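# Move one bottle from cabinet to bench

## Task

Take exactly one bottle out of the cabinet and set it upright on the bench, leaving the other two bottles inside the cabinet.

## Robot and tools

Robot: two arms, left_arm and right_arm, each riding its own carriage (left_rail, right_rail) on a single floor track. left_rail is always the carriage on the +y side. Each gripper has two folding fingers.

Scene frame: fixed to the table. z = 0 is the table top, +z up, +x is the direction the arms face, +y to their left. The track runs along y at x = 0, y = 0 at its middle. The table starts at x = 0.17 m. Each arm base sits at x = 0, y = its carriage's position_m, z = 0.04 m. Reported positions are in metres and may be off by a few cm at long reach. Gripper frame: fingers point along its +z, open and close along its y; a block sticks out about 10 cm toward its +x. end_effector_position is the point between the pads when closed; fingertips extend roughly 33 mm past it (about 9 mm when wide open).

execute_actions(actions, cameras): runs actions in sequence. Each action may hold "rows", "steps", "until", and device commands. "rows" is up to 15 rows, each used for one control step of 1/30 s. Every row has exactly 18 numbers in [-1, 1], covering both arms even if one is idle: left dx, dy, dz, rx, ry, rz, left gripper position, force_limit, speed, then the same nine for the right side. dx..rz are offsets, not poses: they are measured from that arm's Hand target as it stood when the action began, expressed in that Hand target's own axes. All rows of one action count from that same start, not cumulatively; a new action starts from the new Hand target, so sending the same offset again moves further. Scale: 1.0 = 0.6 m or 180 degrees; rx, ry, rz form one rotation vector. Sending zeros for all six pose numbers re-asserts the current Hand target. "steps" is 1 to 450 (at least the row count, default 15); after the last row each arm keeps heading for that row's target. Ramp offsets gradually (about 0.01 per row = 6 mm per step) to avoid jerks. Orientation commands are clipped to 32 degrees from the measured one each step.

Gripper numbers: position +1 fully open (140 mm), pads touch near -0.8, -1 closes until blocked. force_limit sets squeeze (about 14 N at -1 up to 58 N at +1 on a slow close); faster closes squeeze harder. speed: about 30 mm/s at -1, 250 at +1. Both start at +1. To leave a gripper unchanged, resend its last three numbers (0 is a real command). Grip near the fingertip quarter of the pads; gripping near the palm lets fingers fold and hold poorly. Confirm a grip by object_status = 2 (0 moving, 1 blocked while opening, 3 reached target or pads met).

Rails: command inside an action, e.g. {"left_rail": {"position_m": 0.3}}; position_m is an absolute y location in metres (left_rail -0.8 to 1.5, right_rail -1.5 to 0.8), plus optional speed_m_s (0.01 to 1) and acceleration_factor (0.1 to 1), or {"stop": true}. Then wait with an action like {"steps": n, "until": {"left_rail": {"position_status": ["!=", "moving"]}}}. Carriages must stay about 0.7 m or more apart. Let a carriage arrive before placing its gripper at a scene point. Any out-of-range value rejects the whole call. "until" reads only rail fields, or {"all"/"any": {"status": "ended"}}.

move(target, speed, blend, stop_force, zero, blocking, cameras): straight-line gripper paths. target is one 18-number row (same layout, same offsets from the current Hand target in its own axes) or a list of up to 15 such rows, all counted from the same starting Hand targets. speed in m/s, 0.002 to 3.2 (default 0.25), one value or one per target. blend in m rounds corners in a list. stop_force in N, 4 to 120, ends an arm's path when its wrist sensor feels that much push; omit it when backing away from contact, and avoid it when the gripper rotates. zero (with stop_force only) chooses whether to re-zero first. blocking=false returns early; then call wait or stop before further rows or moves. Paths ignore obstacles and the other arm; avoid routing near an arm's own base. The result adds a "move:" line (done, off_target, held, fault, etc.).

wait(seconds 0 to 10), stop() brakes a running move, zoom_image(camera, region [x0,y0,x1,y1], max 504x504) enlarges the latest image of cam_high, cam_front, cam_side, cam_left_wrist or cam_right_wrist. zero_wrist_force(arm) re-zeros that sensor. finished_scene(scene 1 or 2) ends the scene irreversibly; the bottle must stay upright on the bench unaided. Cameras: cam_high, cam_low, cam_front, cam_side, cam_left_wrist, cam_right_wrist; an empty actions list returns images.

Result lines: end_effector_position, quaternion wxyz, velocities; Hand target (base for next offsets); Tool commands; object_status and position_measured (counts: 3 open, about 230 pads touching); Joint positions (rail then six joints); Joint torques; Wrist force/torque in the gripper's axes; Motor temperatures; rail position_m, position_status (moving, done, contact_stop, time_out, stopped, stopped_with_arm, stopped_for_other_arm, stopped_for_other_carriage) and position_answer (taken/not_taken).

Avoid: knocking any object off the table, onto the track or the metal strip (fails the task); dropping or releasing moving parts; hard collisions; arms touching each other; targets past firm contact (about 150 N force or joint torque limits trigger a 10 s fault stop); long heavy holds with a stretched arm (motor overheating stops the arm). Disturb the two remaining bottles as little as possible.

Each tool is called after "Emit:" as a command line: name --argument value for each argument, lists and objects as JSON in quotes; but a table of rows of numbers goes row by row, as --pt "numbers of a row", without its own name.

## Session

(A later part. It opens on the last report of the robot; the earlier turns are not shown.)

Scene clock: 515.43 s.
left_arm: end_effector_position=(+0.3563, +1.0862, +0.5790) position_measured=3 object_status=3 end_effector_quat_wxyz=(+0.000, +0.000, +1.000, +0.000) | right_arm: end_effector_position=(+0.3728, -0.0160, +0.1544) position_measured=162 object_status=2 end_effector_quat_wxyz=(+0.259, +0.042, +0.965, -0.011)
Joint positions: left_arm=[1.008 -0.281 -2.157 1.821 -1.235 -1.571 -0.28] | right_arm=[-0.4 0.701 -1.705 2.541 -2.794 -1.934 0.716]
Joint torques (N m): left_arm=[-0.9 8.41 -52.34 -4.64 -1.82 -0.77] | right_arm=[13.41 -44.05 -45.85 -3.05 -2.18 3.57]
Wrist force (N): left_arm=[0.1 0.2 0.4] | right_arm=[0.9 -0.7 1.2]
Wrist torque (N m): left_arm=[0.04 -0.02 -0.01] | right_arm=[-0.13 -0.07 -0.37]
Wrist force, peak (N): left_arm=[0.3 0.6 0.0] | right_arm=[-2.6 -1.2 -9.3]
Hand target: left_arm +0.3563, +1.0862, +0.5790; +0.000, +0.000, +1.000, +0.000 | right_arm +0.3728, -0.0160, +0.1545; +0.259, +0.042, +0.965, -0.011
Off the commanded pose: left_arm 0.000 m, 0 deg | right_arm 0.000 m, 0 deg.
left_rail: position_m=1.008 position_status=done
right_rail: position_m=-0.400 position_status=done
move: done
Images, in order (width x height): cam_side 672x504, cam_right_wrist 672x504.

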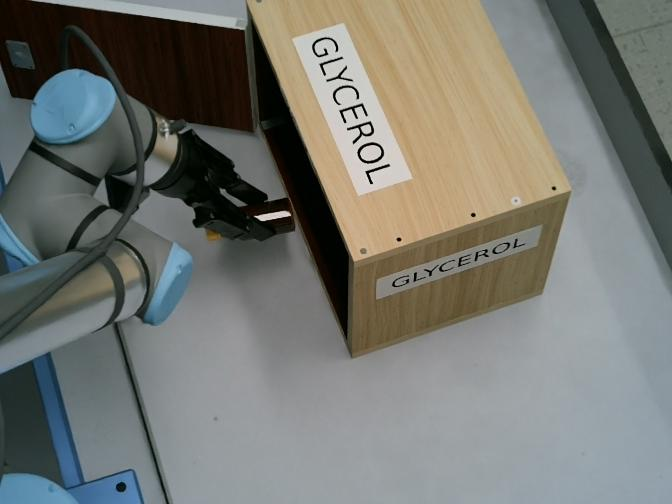

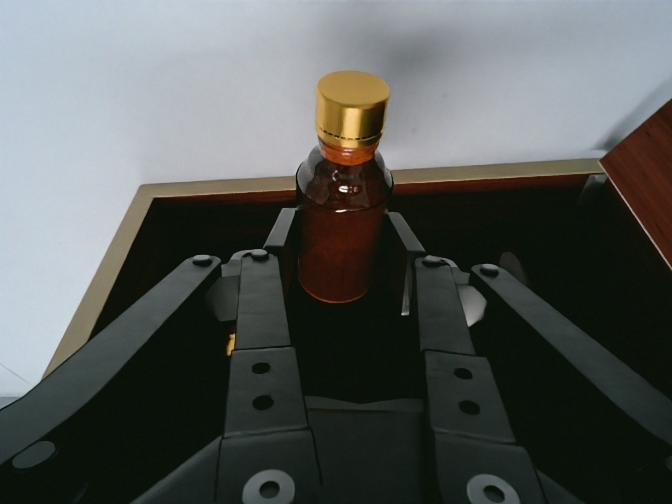

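Emit:
move --target '[0,0,0,0,0,0,1,1,1,-0.042,0,-0.207,0,0,0,-1,-0.3,-1]' --speed 0.12

Emit:
execute_actions --actions '[{"right_rail":{"position_m":-0.8,"speed_m_s":0.3,"acceleration_factor":0.3},"steps":200,"until":{"right_rail":{"position_status":["!=","moving"]}}}]'

Emit:
move --pt "0 0 0 0 0 0 1 1 1 0 0 0 -0.086 0 0.322 -1 -0.3 -1" --pt "0 0 0 0 0 0 1 1 1 0 0 0 -0.173 0 0.644 -1 -0.3 -1" --pt "0 0 0 0 0 0 1 1 1 0 0 0 -0.259 0 0.966 -1 -0.3 -1" --speed 0.3 --blend '[0.02,0.02,0]' --cameras '["cam_right_wrist","cam_side","cam_front","cam_high"]'

Scene clock: 545.00 s.
left_arm: end_effector_position=(+0.3563, +1.0862, +0.5790) position_measured=3 object_status=3 end_effector_quat_wxyz=(+0.000, +0.000, +1.000, +0.000) | right_arm: end_effector_position=(+0.3325, -0.0125, +0.2745) position_measured=162 object_status=2 end_effector_quat_wxyz=(+0.259, +0.042, +0.965, -0.011)
Joint positions: left_arm=[1.008 -0.281 -2.157 1.821 -1.235 -1.571 -0.28] | right_arm=[-0.4 0.774 -1.94 2.422 -2.414 -1.961 0.789]
Joint torques (N m): left_arm=[-0.65 10.05 -53.11 -4.73 -1.82 -0.58] | right_arm=[15.61 -31.68 -56.78 -2.63 -4.82 3.4]
Wrist force (N): left_arm=[0.4 0.2 0.1] | right_arm=[1.2 -0.6 1.3]
Wrist torque (N m): left_arm=[0.04 -0.09 -0.01] | right_arm=[-0.11 -0.17 -0.35]
Wrist force, peak (N): left_arm=[0.3 0.5 0.1] | right_arm=[1.3 -0.8 2.8]
Hand target: left_arm +0.3563, +1.0862, +0.5790; +0.000, +0.000, +1.000, +0.000 | right_arm +0.3325, -0.0125, +0.2746; +0.259, +0.042, +0.965, -0.011
Off the commanded pose: left_arm 0.000 m, 0 deg | right_arm 0.000 m, 0 deg.
left_rail: position_m=1.008 position_status=done
right_rail: position_m=-0.400 position_status=done
move: done

Scene clock: 547.20 s.
left_arm: end_effector_position=(+0.3563, +1.0862, +0.5790) position_measured=3 object_status=3 end_effector_quat_wxyz=(+0.000, +0.000, +1.000, +0.000) | right_arm: end_effector_position=(+0.3325, -0.4125, +0.2746) position_measured=162 object_status=2 end_effector_quat_wxyz=(+0.259, +0.042, +0.965, -0.011)
Joint positions: left_arm=[1.008 -0.281 -2.157 1.821 -1.235 -1.571 -0.28] | right_arm=[-0.8 0.774 -1.94 2.422 -2.414 -1.961 0.789]
Joint torques (N m): left_arm=[-0.47 10.45 -53.12 -4.45 -1.97 -0.53] | right_arm=[7.36 -20.22 -46.37 -3.58 -3.32 3.36]
Wrist force (N): left_arm=[0.0 0.3 -0.1] | right_arm=[1.1 -0.6 0.9]
Wrist torque (N m): left_arm=[0.07 0.00 -0.01] | right_arm=[-0.09 -0.14 -0.35]
Wrist force, peak (N): left_arm=[0.1 0.6 -0.1] | right_arm=[1.3 -1.6 1.3]
Hand target: left_arm +0.3563, +1.0862, +0.5790; +0.000, +0.000, +1.000, +0.000 | right_arm +0.3325, -0.4125, +0.2746; +0.259, +0.042, +0.965, -0.011
Tool commands: left_gripper/position=+1.0 left_gripper/force_limit=+1.0 left_gripper/speed=+1.0 right_gripper/position=-1.0 right_gripper/force_limit=-0.3 right_gripper/speed=-1.0
Off the commanded pose: left_arm 0.000 m, 0 deg | right_arm 0.000 m, 0 deg.
left_rail: position_m=1.008 position_status=done
right_rail: position_m=-0.800 speed_m_s=0.30 position_status=done

Scene clock: 553.17 s.
left_arm: end_effector_position=(+0.3563, +1.0862, +0.5790) position_measured=3 object_status=3 end_effector_quat_wxyz=(+0.000, +0.000, +1.000, +0.000) | right_arm: end_effector_position=(+0.3325, -0.4125, +0.2746) position_measured=162 object_status=2 end_effector_quat_wxyz=(+0.022, +0.865, -0.038, +0.500)
Joint positions: left_arm=[1.008 -0.281 -2.157 1.821 -1.235 -1.571 -0.28] | right_arm=[-0.8 1.045 -1.674 2.6 -3.133 -2.473 3.958]
Joint torques (N m): left_arm=[-1.92 10.91 -53.03 -4.37 -1.69 -0.32] | right_arm=[15.62 -42.02 -42.28 -2.15 -6.03 3.53]
Wrist force (N): left_arm=[0.3 0.1 0.1] | right_arm=[-4.4 -0.1 1.8]
Wrist torque (N m): left_arm=[0.03 -0.08 -0.01] | right_arm=[-0.16 0.64 -0.15]
Wrist force, peak (N): left_arm=[0.3 0.6 0.2] | right_arm=[-4.7 -0.3 2.1]
Hand target: left_arm +0.3563, +1.0862, +0.5790; +0.000, +0.000, +1.000, +0.000 | right_arm +0.3325, -0.4125, +0.2746; +0.022, +0.865, -0.038, +0.500
Off the commanded pose: left_arm 0.000 m, 0 deg | right_arm 0.000 m, 0 deg.
left_rail: position_m=1.008 position_status=done
right_rail: position_m=-0.800 speed_m_s=0.30 position_status=done
move: done
Images, in order (width x height): cam_high 672x504, cam_front 672x504, cam_side 672x504, cam_right_wrist 672x504.

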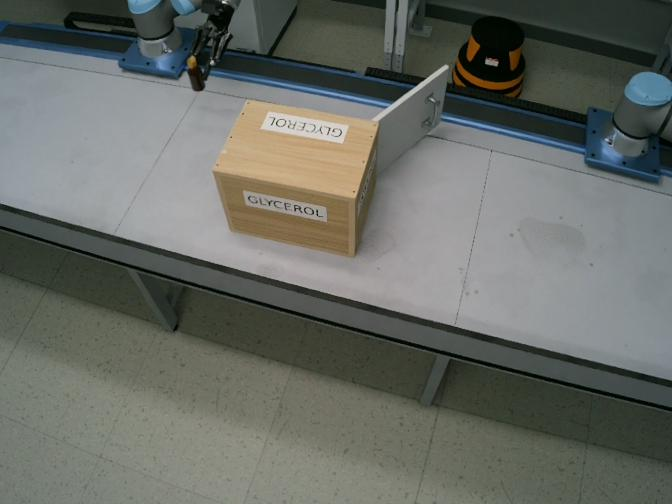

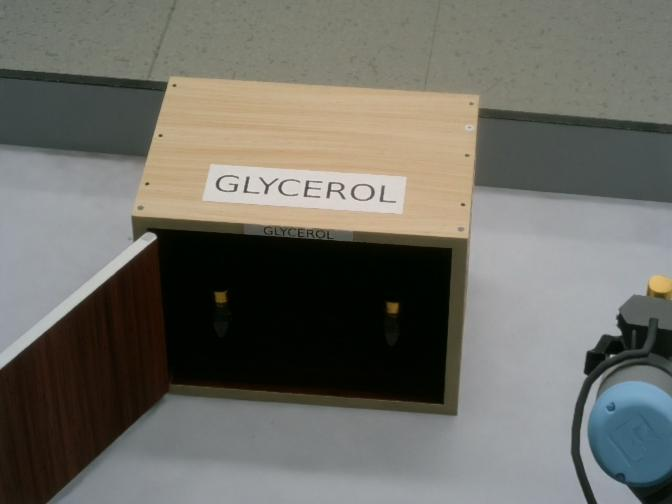

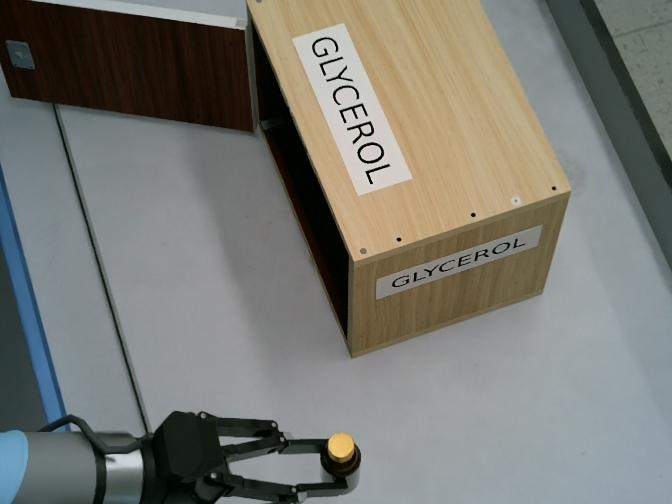

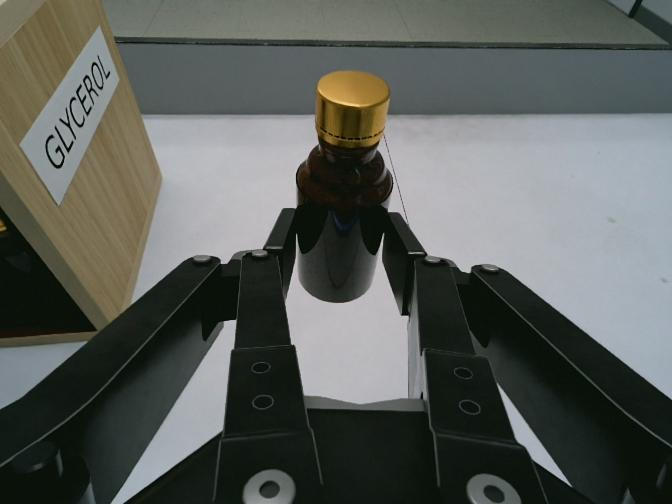

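Emit:
move --target '[0,0,0,0,0,0,1,1,1,-0.172,0,0.253,0,0,-0.0194,-1,-0.3,-1]' --speed 0.12 --cameras '["cam_right_wrist","cam_side","cam_front"]'

Emit:
move --target '[0,0,0,0,0,0,1,1,1,-0.1155,0,0.0667,0,0,0,-1,-0.3,-1]' --speed 0.012 --stop_force 4 --cameras '["cam_right_wrist","cam_side","cam_front"]'

Scene clock: 571.40 s.
left_arm: end_effector_position=(+0.3563, +1.0862, +0.5790) position_measured=3 object_status=3 end_effector_quat_wxyz=(+0.000, +0.000, +1.000, +0.000) | right_arm: end_effector_position=(+0.4123, -0.4195, +0.1095) position_measured=162 object_status=2 end_effector_quat_wxyz=(+0.037, +0.866, -0.012, +0.499)
Joint positions: left_arm=[1.008 -0.281 -2.157 1.821 -1.235 -1.571 -0.28] | right_arm=[-0.8 0.863 -1.095 2.63 -3.896 -2.354 3.691]
Joint torques (N m): left_arm=[-1.62 10.68 -52.59 -4.71 -1.73 -0.63] | right_arm=[-19.88 -32.64 -16.85 -8.59 1.32 -3.85]
Wrist force (N): left_arm=[0.0 0.2 0.0] | right_arm=[-4.2 -0.2 1.9]
Wrist torque (N m): left_arm=[0.05 0.00 -0.01] | right_arm=[-0.16 0.58 0.24]
Wrist force, peak (N): left_arm=[0.0 0.6 0.1] | right_arm=[-5.5 -0.4 3.3]
Hand target: left_arm +0.3563, +1.0862, +0.5790; +0.000, +0.000, +1.000, +0.000 | right_arm +0.4123, -0.4195, +0.1094; +0.037, +0.866, -0.012, +0.499
Off the commanded pose: left_arm 0.000 m, 0 deg | right_arm 0.000 m, 0 deg.
left_rail: position_m=1.008 position_status=done
right_rail: position_m=-0.800 speed_m_s=0.30 position_status=done
move: done
Images, in order (width x height): cam_front 672x504, cam_side 672x504, cam_right_wrist 672x504.

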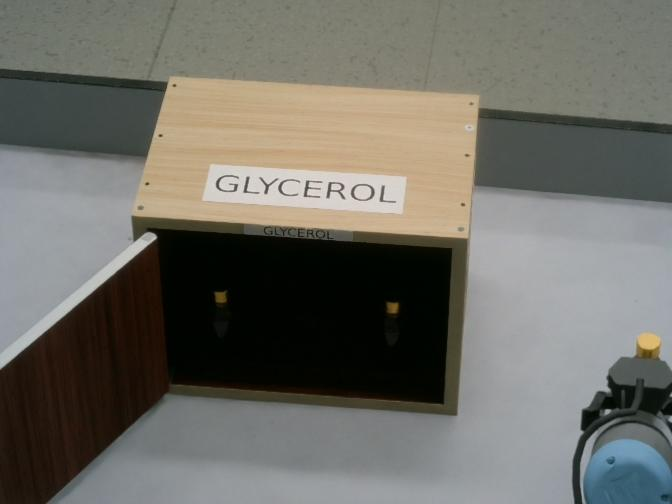

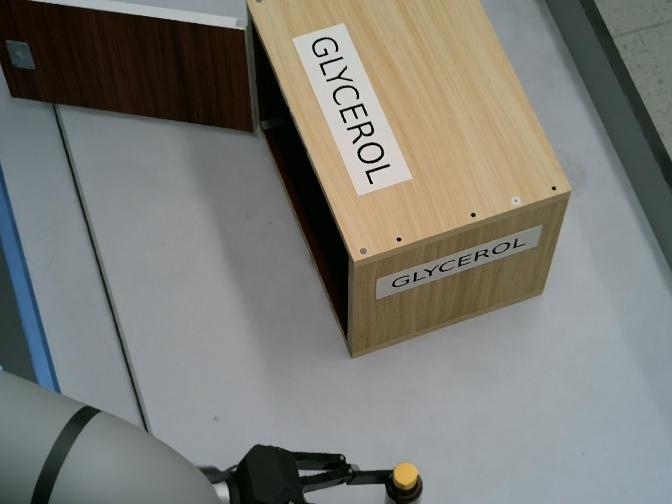

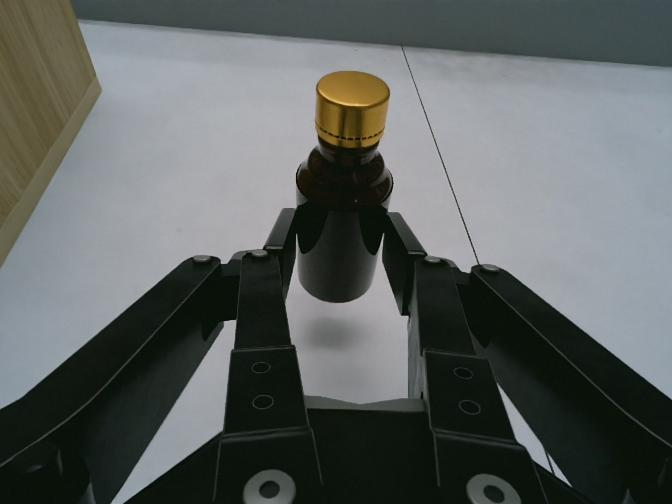

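Scene clock: 577.17 s.
left_arm: end_effector_position=(+0.3563, +1.0862, +0.5790) position_measured=3 object_status=3 end_effector_quat_wxyz=(+0.000, +0.000, +1.000, +0.000) | right_arm: end_effector_position=(+0.4122, -0.4223, +0.0552) position_measured=162 object_status=2 end_effector_quat_wxyz=(+0.037, +0.866, -0.012, +0.499)
Joint positions: left_arm=[1.008 -0.281 -2.157 1.821 -1.235 -1.571 -0.28] | right_arm=[-0.8 0.859 -0.915 2.618 -4.067 -2.35 3.686]
Joint torques (N m): left_arm=[0.47 10.78 -52.74 -4.54 -1.91 -0.5] | right_arm=[10.44 -72.67 13.41 -2.55 1.23 -1.03]
Wrist force (N): left_arm=[-0.2 0.1 -0.2] | right_arm=[-1.4 -0.9 0.2]
Wrist torque (N m): left_arm=[0.03 0.04 -0.01] | right_arm=[-0.21 0.45 0.28]
Wrist force, peak (N): left_arm=[0.1 0.7 0.1] | right_arm=[9.1 3.1 -7.8]
Hand target: left_arm +0.3563, +1.0862, +0.5790; +0.000, +0.000, +1.000, +0.000 | right_arm +0.4122, -0.4223, +0.0553; +0.037, +0.866, -0.012, +0.499 (not the last commanded pose)
Off the commanded pose: left_arm 0.000 m, 0 deg | right_arm 0.026 m, 0 deg.
left_rail: position_m=1.008 position_status=done
right_rail: position_m=-0.800 speed_m_s=0.30 position_status=done
move: contact (right_arm)
Images, in order (width x height): cam_front 672x504, cam_side 672x504, cam_right_wrist 672x504.

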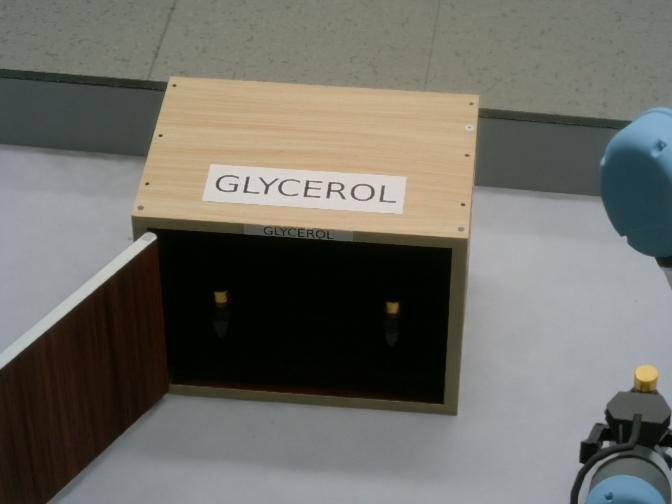

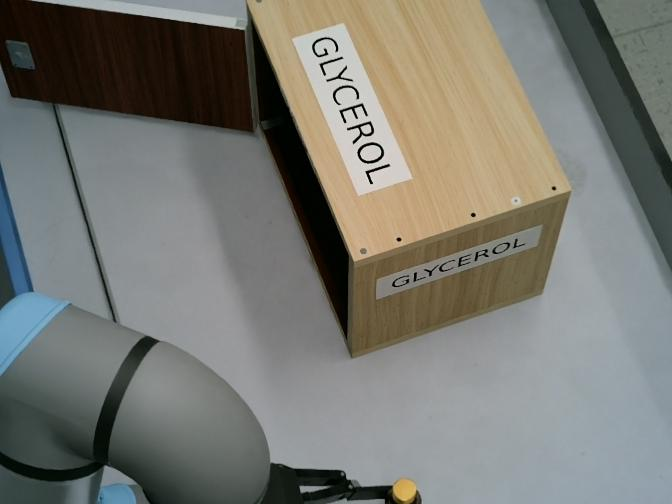

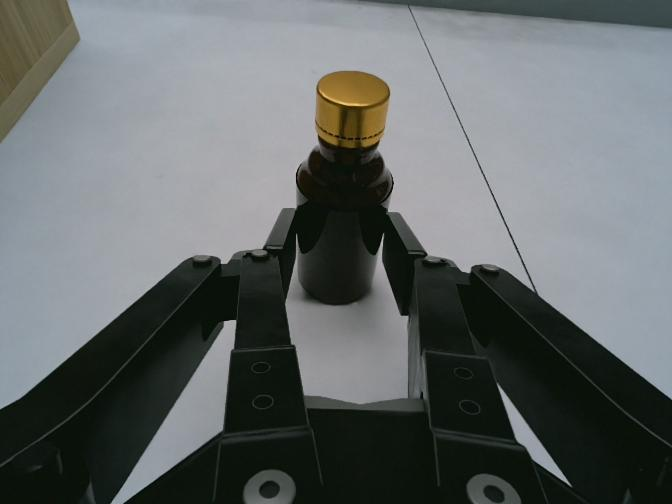

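Emit:
execute_actions --actions '[{"rows":[[0,0,0,0,0,0,1,1,1,0,0,0,0,0,0,0.1,-0.3,-1]],"steps":45}]' --cameras '["cam_right_wrist"]'

Scene clock: 584.37 s.
left_arm: end_effector_position=(+0.3563, +1.0862, +0.5790) position_measured=3 object_status=3 end_effector_quat_wxyz=(+0.000, +0.000, +1.000, +0.000) | right_arm: end_effector_position=(+0.4122, -0.4223, +0.0553) position_measured=117 object_status=3 end_effector_quat_wxyz=(+0.037, +0.866, -0.012, +0.499)
Joint positions: left_arm=[1.008 -0.281 -2.157 1.821 -1.235 -1.571 -0.28] | right_arm=[-0.8 0.859 -0.915 2.618 -4.067 -2.35 3.686]
Joint torques (N m): left_arm=[-0.21 13.37 -52.95 -4.39 -1.93 -0.35] | right_arm=[10.75 -71.04 10.56 -7.33 -1.67 2.73]
Wrist force (N): left_arm=[0.0 0.3 -0.3] | right_arm=[-0.7 -0.4 -0.1]
Wrist torque (N m): left_arm=[0.07 0.00 -0.01] | right_arm=[-0.23 0.40 0.23]
Wrist force, peak (N): left_arm=[0.1 0.7 0.0] | right_arm=[-1.9 -1.2 0.1]
Hand target: left_arm +0.3563, +1.0862, +0.5790; +0.000, +0.000, +1.000, +0.000 | right_arm +0.4122, -0.4223, +0.0553; +0.037, +0.866, -0.012, +0.499
Off the commanded pose: left_arm 0.000 m, 0 deg | right_arm 0.000 m, 0 deg.
left_rail: position_m=1.008 position_status=done
right_rail: position_m=-0.800 speed_m_s=0.30 position_status=done
Images, in order (width x height): cam_right_wrist 672x504.

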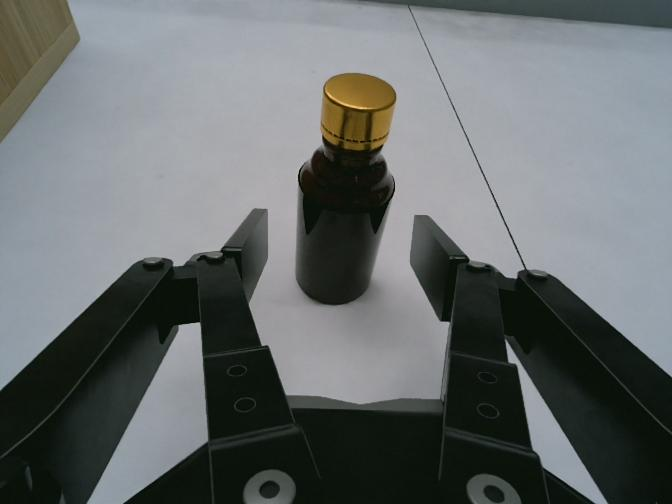

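Standing. Back off along -Z.

Emit:
move --target '[0,0,0,0,0,0,1,1,1,0,0,-0.27,0,0,0,0.1,-0.3,-1]' --speed 0.12 --cameras '["cam_right_wrist","cam_side"]'

Scene clock: 593.23 s.
left_arm: end_effector_position=(+0.3563, +1.0862, +0.5790) position_measured=3 object_status=3 end_effector_quat_wxyz=(+0.000, +0.000, +1.000, +0.000) | right_arm: end_effector_position=(+0.2723, -0.4101, +0.1360) position_measured=117 object_status=3 end_effector_quat_wxyz=(+0.037, +0.866, -0.011, +0.499)
Joint positions: left_arm=[1.008 -0.281 -2.157 1.821 -1.235 -1.571 -0.28] | right_arm=[-0.8 1.191 -1.31 2.682 -3.407 -2.55 4.109]
Joint torques (N m): left_arm=[-1.21 11.39 -52.76 -4.54 -1.52 -0.62] | right_arm=[15.74 -56.57 -23.16 -2.27 -6.26 3.69]
Wrist force (N): left_arm=[0.1 0.2 -0.1] | right_arm=[-1.4 -0.5 0.3]
Wrist torque (N m): left_arm=[0.05 -0.03 -0.01] | right_arm=[-0.24 0.54 -0.13]
Wrist force, peak (N): left_arm=[0.1 0.5 -0.3] | right_arm=[-1.0 -0.4 1.8]
Hand target: left_arm +0.3563, +1.0862, +0.5790; +0.000, +0.000, +1.000, +0.000 | right_arm +0.2723, -0.4101, +0.1361; +0.037, +0.866, -0.012, +0.499
Off the commanded pose: left_arm 0.000 m, 0 deg | right_arm 0.000 m, 0 deg.
left_rail: position_m=1.008 position_status=done
right_rail: position_m=-0.800 speed_m_s=0.30 position_status=done
move: done
Images, in order (width x height): cam_side 672x504, cam_right_wrist 672x504.

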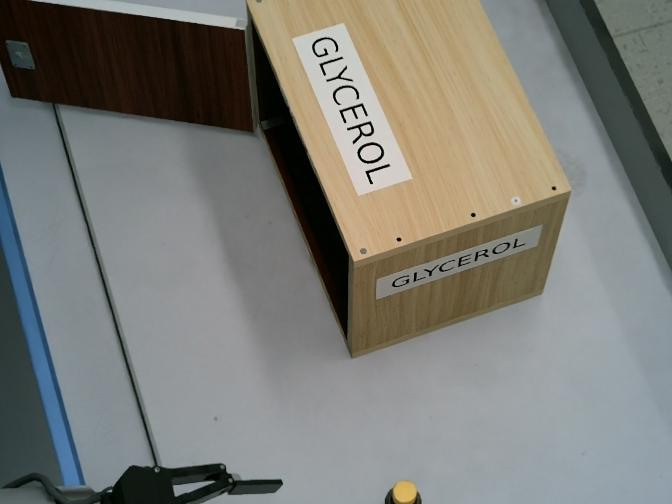

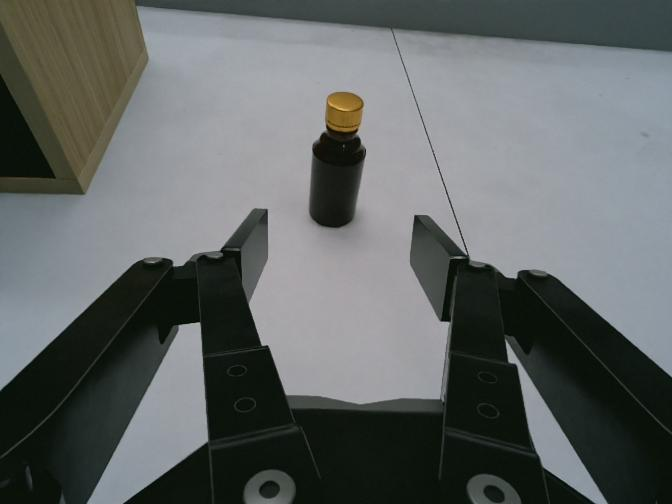

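Emit:
execute_actions --actions '[{"left_rail":{"position_m":0.55,"speed_m_s":0.4,"acceleration_factor":0.4},"steps":200,"until":{"left_rail":{"position_status":["!=","moving"]}}}]'

Emit:
move --pt "0.209 -0.447 0.132 0 0 0 -0.85 -1 -0.5 0 0 0 0 0 0 0.1 -0.3 -1" --pt "0.209 -0.490 0.557 0 0 0 -0.85 -1 -0.5 0 0 0 0 0 0 0.1 -0.3 -1" --speed 0.2 --blend '[0.03,0]' --cameras '["cam_left_wrist","cam_high","cam_front","cam_side"]'

Scene clock: 630.30 s.
left_arm: end_effector_position=(+0.3563, +0.6286, +0.5790) position_measured=3 object_status=3 end_effector_quat_wxyz=(+0.000, +0.000, +1.000, +0.000) | right_arm: end_effector_position=(+0.2723, -0.4101, +0.1361) position_measured=117 object_status=3 end_effector_quat_wxyz=(+0.037, +0.866, -0.012, +0.499)
Joint positions: left_arm=[0.55 -0.281 -2.157 1.821 -1.235 -1.571 -0.281] | right_arm=[-0.8 1.191 -1.31 2.682 -3.407 -2.55 4.109]
Joint torques (N m): left_arm=[-2.03 12.71 -53.54 -4.7 -1.62 -0.58] | right_arm=[14.87 -56.27 -23.02 -1.77 -6.14 3.54]
Wrist force (N): left_arm=[0.2 0.3 0.1] | right_arm=[-1.0 -0.5 0.1]
Wrist torque (N m): left_arm=[0.06 -0.05 0.00] | right_arm=[-0.24 0.45 -0.13]
Wrist force, peak (N): left_arm=[-0.1 1.8 -0.2] | right_arm=[-1.5 -0.5 -0.3]
Hand target: left_arm +0.3563, +0.6286, +0.5790; +0.000, +0.000, +1.000, +0.000 | right_arm +0.2723, -0.4101, +0.1361; +0.037, +0.866, -0.012, +0.499
Tool commands: left_gripper/position=+1.0 left_gripper/force_limit=+1.0 left_gripper/speed=+1.0 right_gripper/position=+0.1 right_gripper/force_limit=-0.3 right_gripper/speed=-1.0
Off the commanded pose: left_arm 0.000 m, 0 deg | right_arm 0.000 m, 0 deg.
left_rail: position_m=0.550 speed_m_s=0.40 position_status=done
right_rail: position_m=-0.800 speed_m_s=0.30 position_status=done

Scene clock: 633.73 s.
left_arm: end_effector_position=(+0.2310, +0.3346, +0.2449) position_measured=232 object_status=3 end_effector_quat_wxyz=(+0.000, +0.000, +1.000, +0.000) | right_arm: end_effector_position=(+0.2723, -0.4101, +0.1361) position_measured=117 object_status=3 end_effector_quat_wxyz=(+0.037, +0.866, -0.012, +0.499)
Joint positions: left_arm=[0.55 -1.335 -2.332 2.47 -1.71 -1.571 -1.335] | right_arm=[-0.8 1.191 -1.31 2.682 -3.407 -2.55 4.109]
Joint torques (N m): left_arm=[12.46 28.08 -44.97 -7.93 -2.76 2.19] | right_arm=[16.79 -55 -23.4 -2 -6 3.51]
Wrist force (N): left_arm=[0.0 0.2 -0.2] | right_arm=[-1.2 -0.7 0.2]
Wrist torque (N m): left_arm=[0.00 0.00 -0.02] | right_arm=[-0.29 0.51 -0.13]
Wrist force, peak (N): left_arm=[-0.8 1.8 -1.0] | right_arm=[-1.5 -0.7 0.1]
Hand target: left_arm +0.2310, +0.3346, +0.2448; +0.000, +0.000, +1.000, +0.000 | right_arm +0.2723, -0.4101, +0.1361; +0.037, +0.866, -0.012, +0.499
Off the commanded pose: left_arm 0.000 m, 0 deg | right_arm 0.000 m, 0 deg.
left_rail: position_m=0.550 speed_m_s=0.40 position_status=done
right_rail: position_m=-0.800 speed_m_s=0.30 position_status=done
move: done
Images, in order (width x height): cam_high 672x504, cam_front 672x504, cam_side 672x504, cam_left_wrist 672x504.

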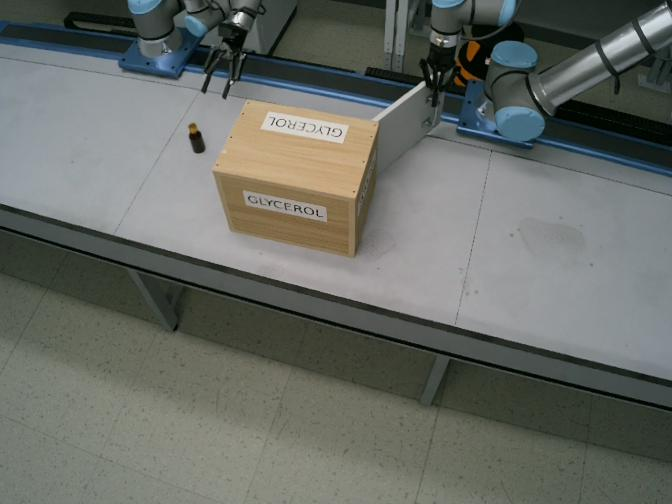

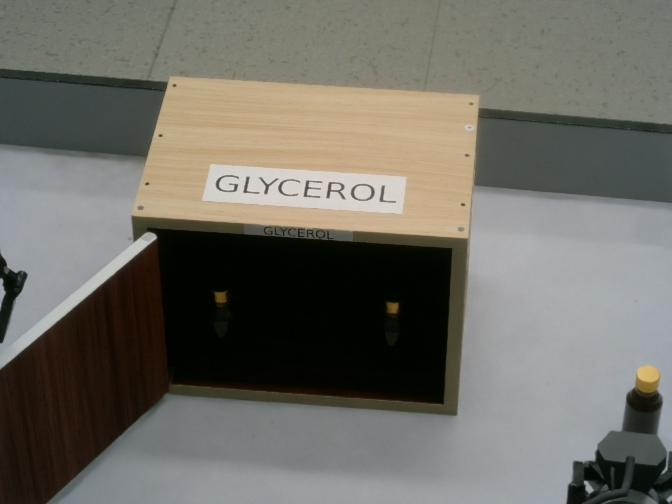

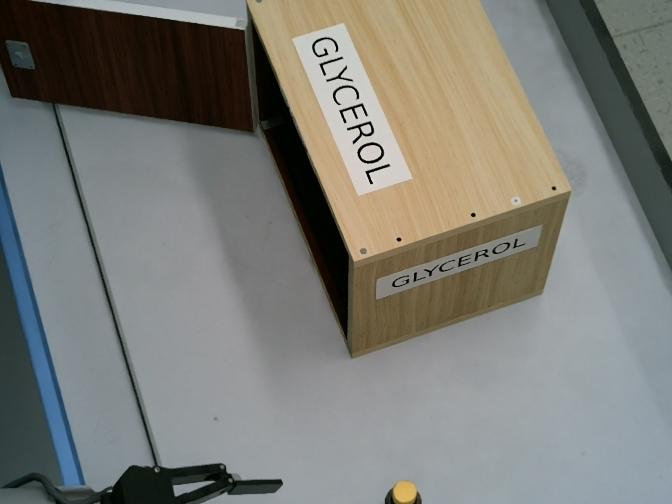

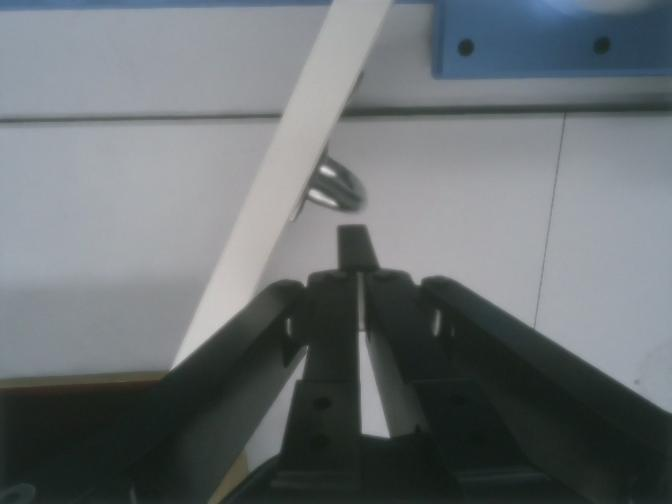

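Emit:
move --pt "0.065 -0.163 0 0 0 0 -0.85 -1 -0.5 0 0 0 0 0 0 0.1 -0.3 -1" --pt "0.075 -0.319 0 0 0 0 -0.85 -1 -0.5 0 0 0 0 0 0 0.1 -0.3 -1" --pt "0.03 -0.469 0 0 0 0 -0.85 -1 -0.5 0 0 0 0 0 0 0.1 -0.3 -1" --pt "-0.065 -0.594 0 0 0 0 -0.85 -1 -0.5 0 0 0 0 0 0 0.1 -0.3 -1" --pt "-0.197 -0.681 0 0 0 0 -0.85 -1 -0.5 0 0 0 0 0 0 0.1 -0.3 -1" --pt "-0.308 -0.714 0 0 0 0 -0.85 -1 -0.5 0 0 0 0 0 0 0.1 -0.3 -1" --pt "-0.407 -0.708 0 0 0 0 -0.85 -1 -0.5 0 0 0 0 0 0 0.1 -0.3 -1" --speed '[0.1,0.1,0.1,0.1,0.09,0.07,0.04]' --blend 0.02 --stop_force 18 --cameras '["cam_left_wrist","cam_high","cam_front","cam_side"]'

Scene clock: 653.93 s.
left_arm: end_effector_position=(+0.4327, -0.0928, +0.2448) position_measured=232 object_status=3 end_effector_quat_wxyz=(+0.000, +0.000, +1.000, +0.000) | right_arm: end_effector_position=(+0.2723, -0.4101, +0.1361) position_measured=117 object_status=3 end_effector_quat_wxyz=(+0.037, +0.866, -0.012, +0.499)
Joint positions: left_arm=[0.55 -1.205 -1.382 1.81 -1.999 -1.571 -1.205] | right_arm=[-0.8 1.191 -1.31 2.682 -3.407 -2.55 4.109]
Joint torques (N m): left_arm=[-14.65 -82.54 -41.47 -8.28 -1.86 -1.43] | right_arm=[16.7 -53.95 -22.61 -2.15 -5.94 3.38]
Wrist force (N): left_arm=[-0.7 2.0 -0.6] | right_arm=[-0.9 -0.3 0.1]
Wrist torque (N m): left_arm=[0.43 0.15 0.10] | right_arm=[-0.19 0.44 -0.13]
Wrist force, peak (N): left_arm=[-0.7 11.5 -20.1] | right_arm=[-1.7 -0.2 0.1]
Hand target: left_arm +0.4327, -0.0928, +0.2448; +0.000, +0.000, +1.000, +0.000 (not the last commanded pose) | right_arm +0.2723, -0.4101, +0.1361; +0.037, +0.866, -0.012, +0.499
Off the commanded pose: left_arm 0.043 m, 0 deg | right_arm 0.000 m, 0 deg.
left_rail: position_m=0.550 speed_m_s=0.40 position_status=done
right_rail: position_m=-0.800 speed_m_s=0.30 position_status=done
move: contact (left_arm); path passed 6 of 7 targets
Images, in order (width x height): cam_high 672x504, cam_front 672x504, cam_side 672x504, cam_left_wrist 672x504.

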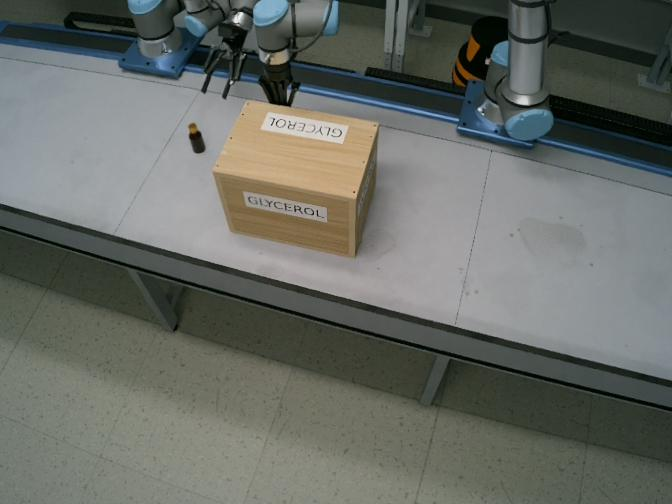

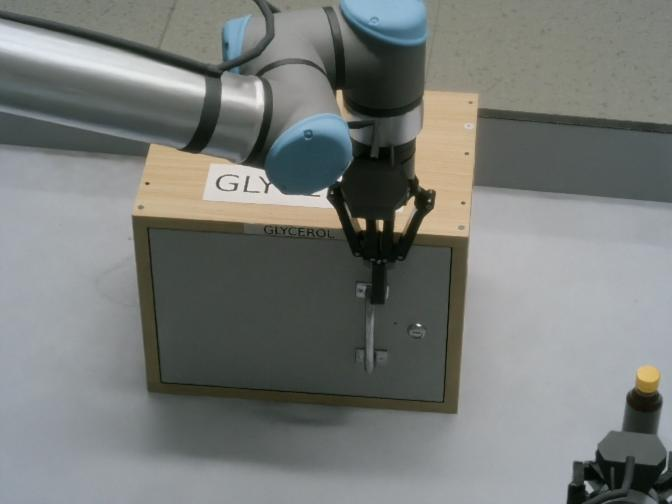

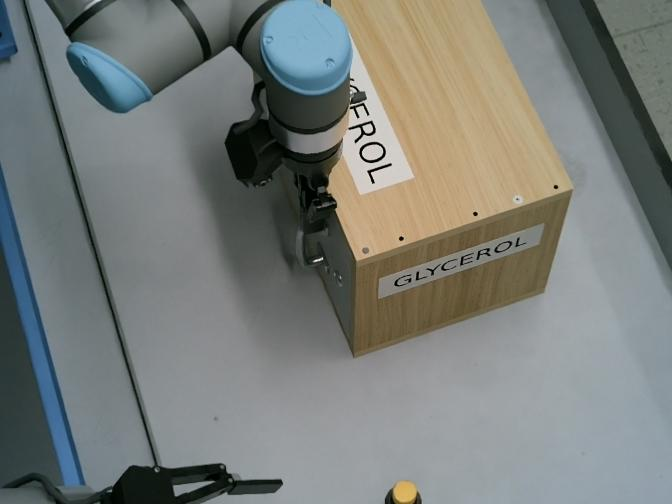

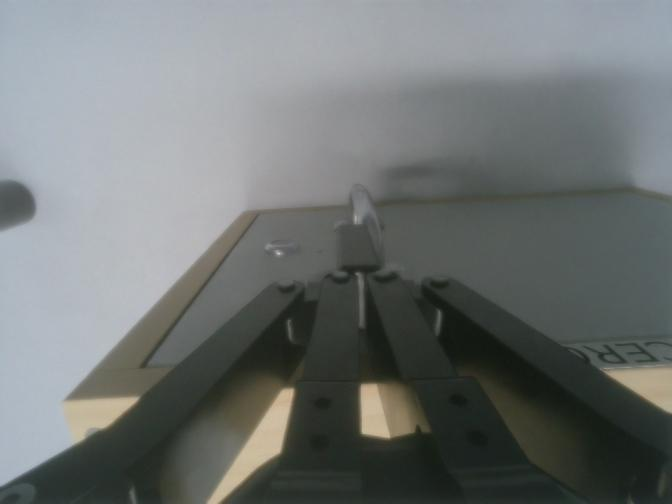

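Emit:
move --pt "0.08 0 0 0 0 0 -0.85 -1 -0.5 0 0 0 0 0 0 0.1 -0.3 -1" --pt "0.12 0.1 -0.3 0 0 0 -0.85 -1 -0.5 0 0 0 0 0 0 0.1 -0.3 -1" --speed 0.15 --blend '[0.02,0]' --cameras '["cam_front","cam_high"]'

Scene clock: 662.63 s.
left_arm: end_effector_position=(+0.3607, -0.0328, +0.4247) position_measured=232 object_status=3 end_effector_quat_wxyz=(+0.000, +0.000, +1.000, +0.000) | right_arm: end_effector_position=(+0.2723, -0.4101, +0.1361) position_measured=117 object_status=3 end_effector_quat_wxyz=(+0.037, +0.866, -0.012, +0.499)
Joint positions: left_arm=[0.55 -1.273 -1.611 1.729 -1.689 -1.571 -1.273] | right_arm=[-0.8 1.191 -1.31 2.682 -3.407 -2.55 4.109]
Joint torques (N m): left_arm=[-14.02 -66.62 -62.96 -0.85 2.21 -1.75] | right_arm=[15.53 -54.01 -22.36 -2.28 -5.83 3.44]
Wrist force (N): left_arm=[-1.0 2.0 -0.8] | right_arm=[-1.2 -0.3 0.0]
Wrist torque (N m): left_arm=[0.42 0.23 0.11] | right_arm=[-0.20 0.50 -0.13]
Wrist force, peak (N): left_arm=[-0.8 2.4 -2.5] | right_arm=[-1.5 -0.6 0.1]
Hand target: left_arm +0.3607, -0.0327, +0.4248; +0.000, +0.000, +1.000, +0.000 | right_arm +0.2723, -0.4101, +0.1361; +0.037, +0.866, -0.012, +0.499
Off the commanded pose: left_arm 0.000 m, 0 deg | right_arm 0.000 m, 0 deg.
left_rail: position_m=0.550 speed_m_s=0.40 position_status=done
right_rail: position_m=-0.800 speed_m_s=0.30 position_status=done
move: done
Images, in order (width x height): cam_high 672x504, cam_front 672x504.

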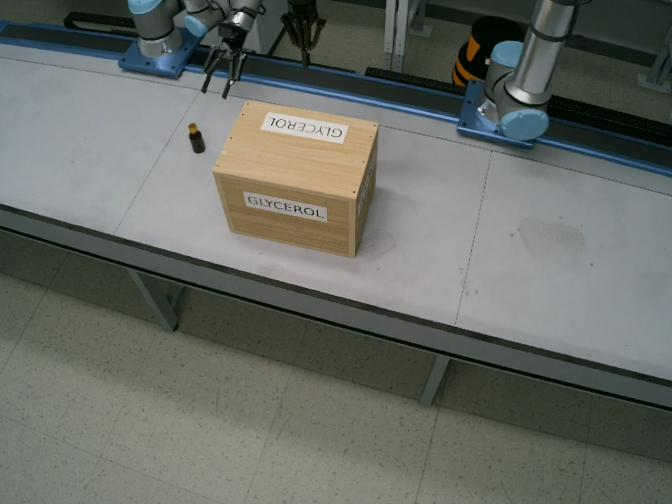

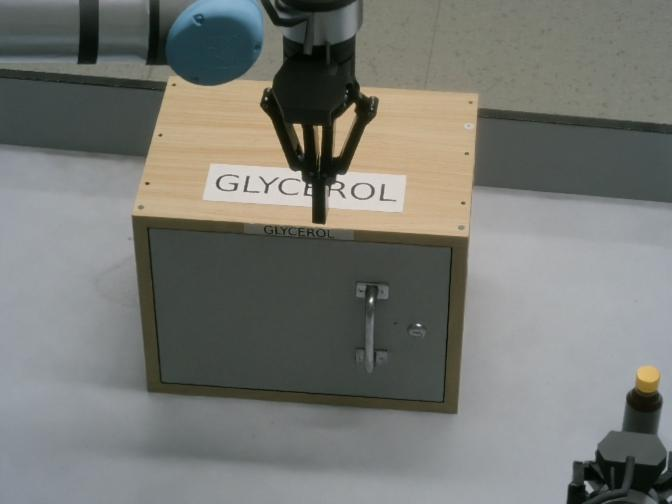

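Emit:
finished_scene --scene 1

The scene is finished: the task was done.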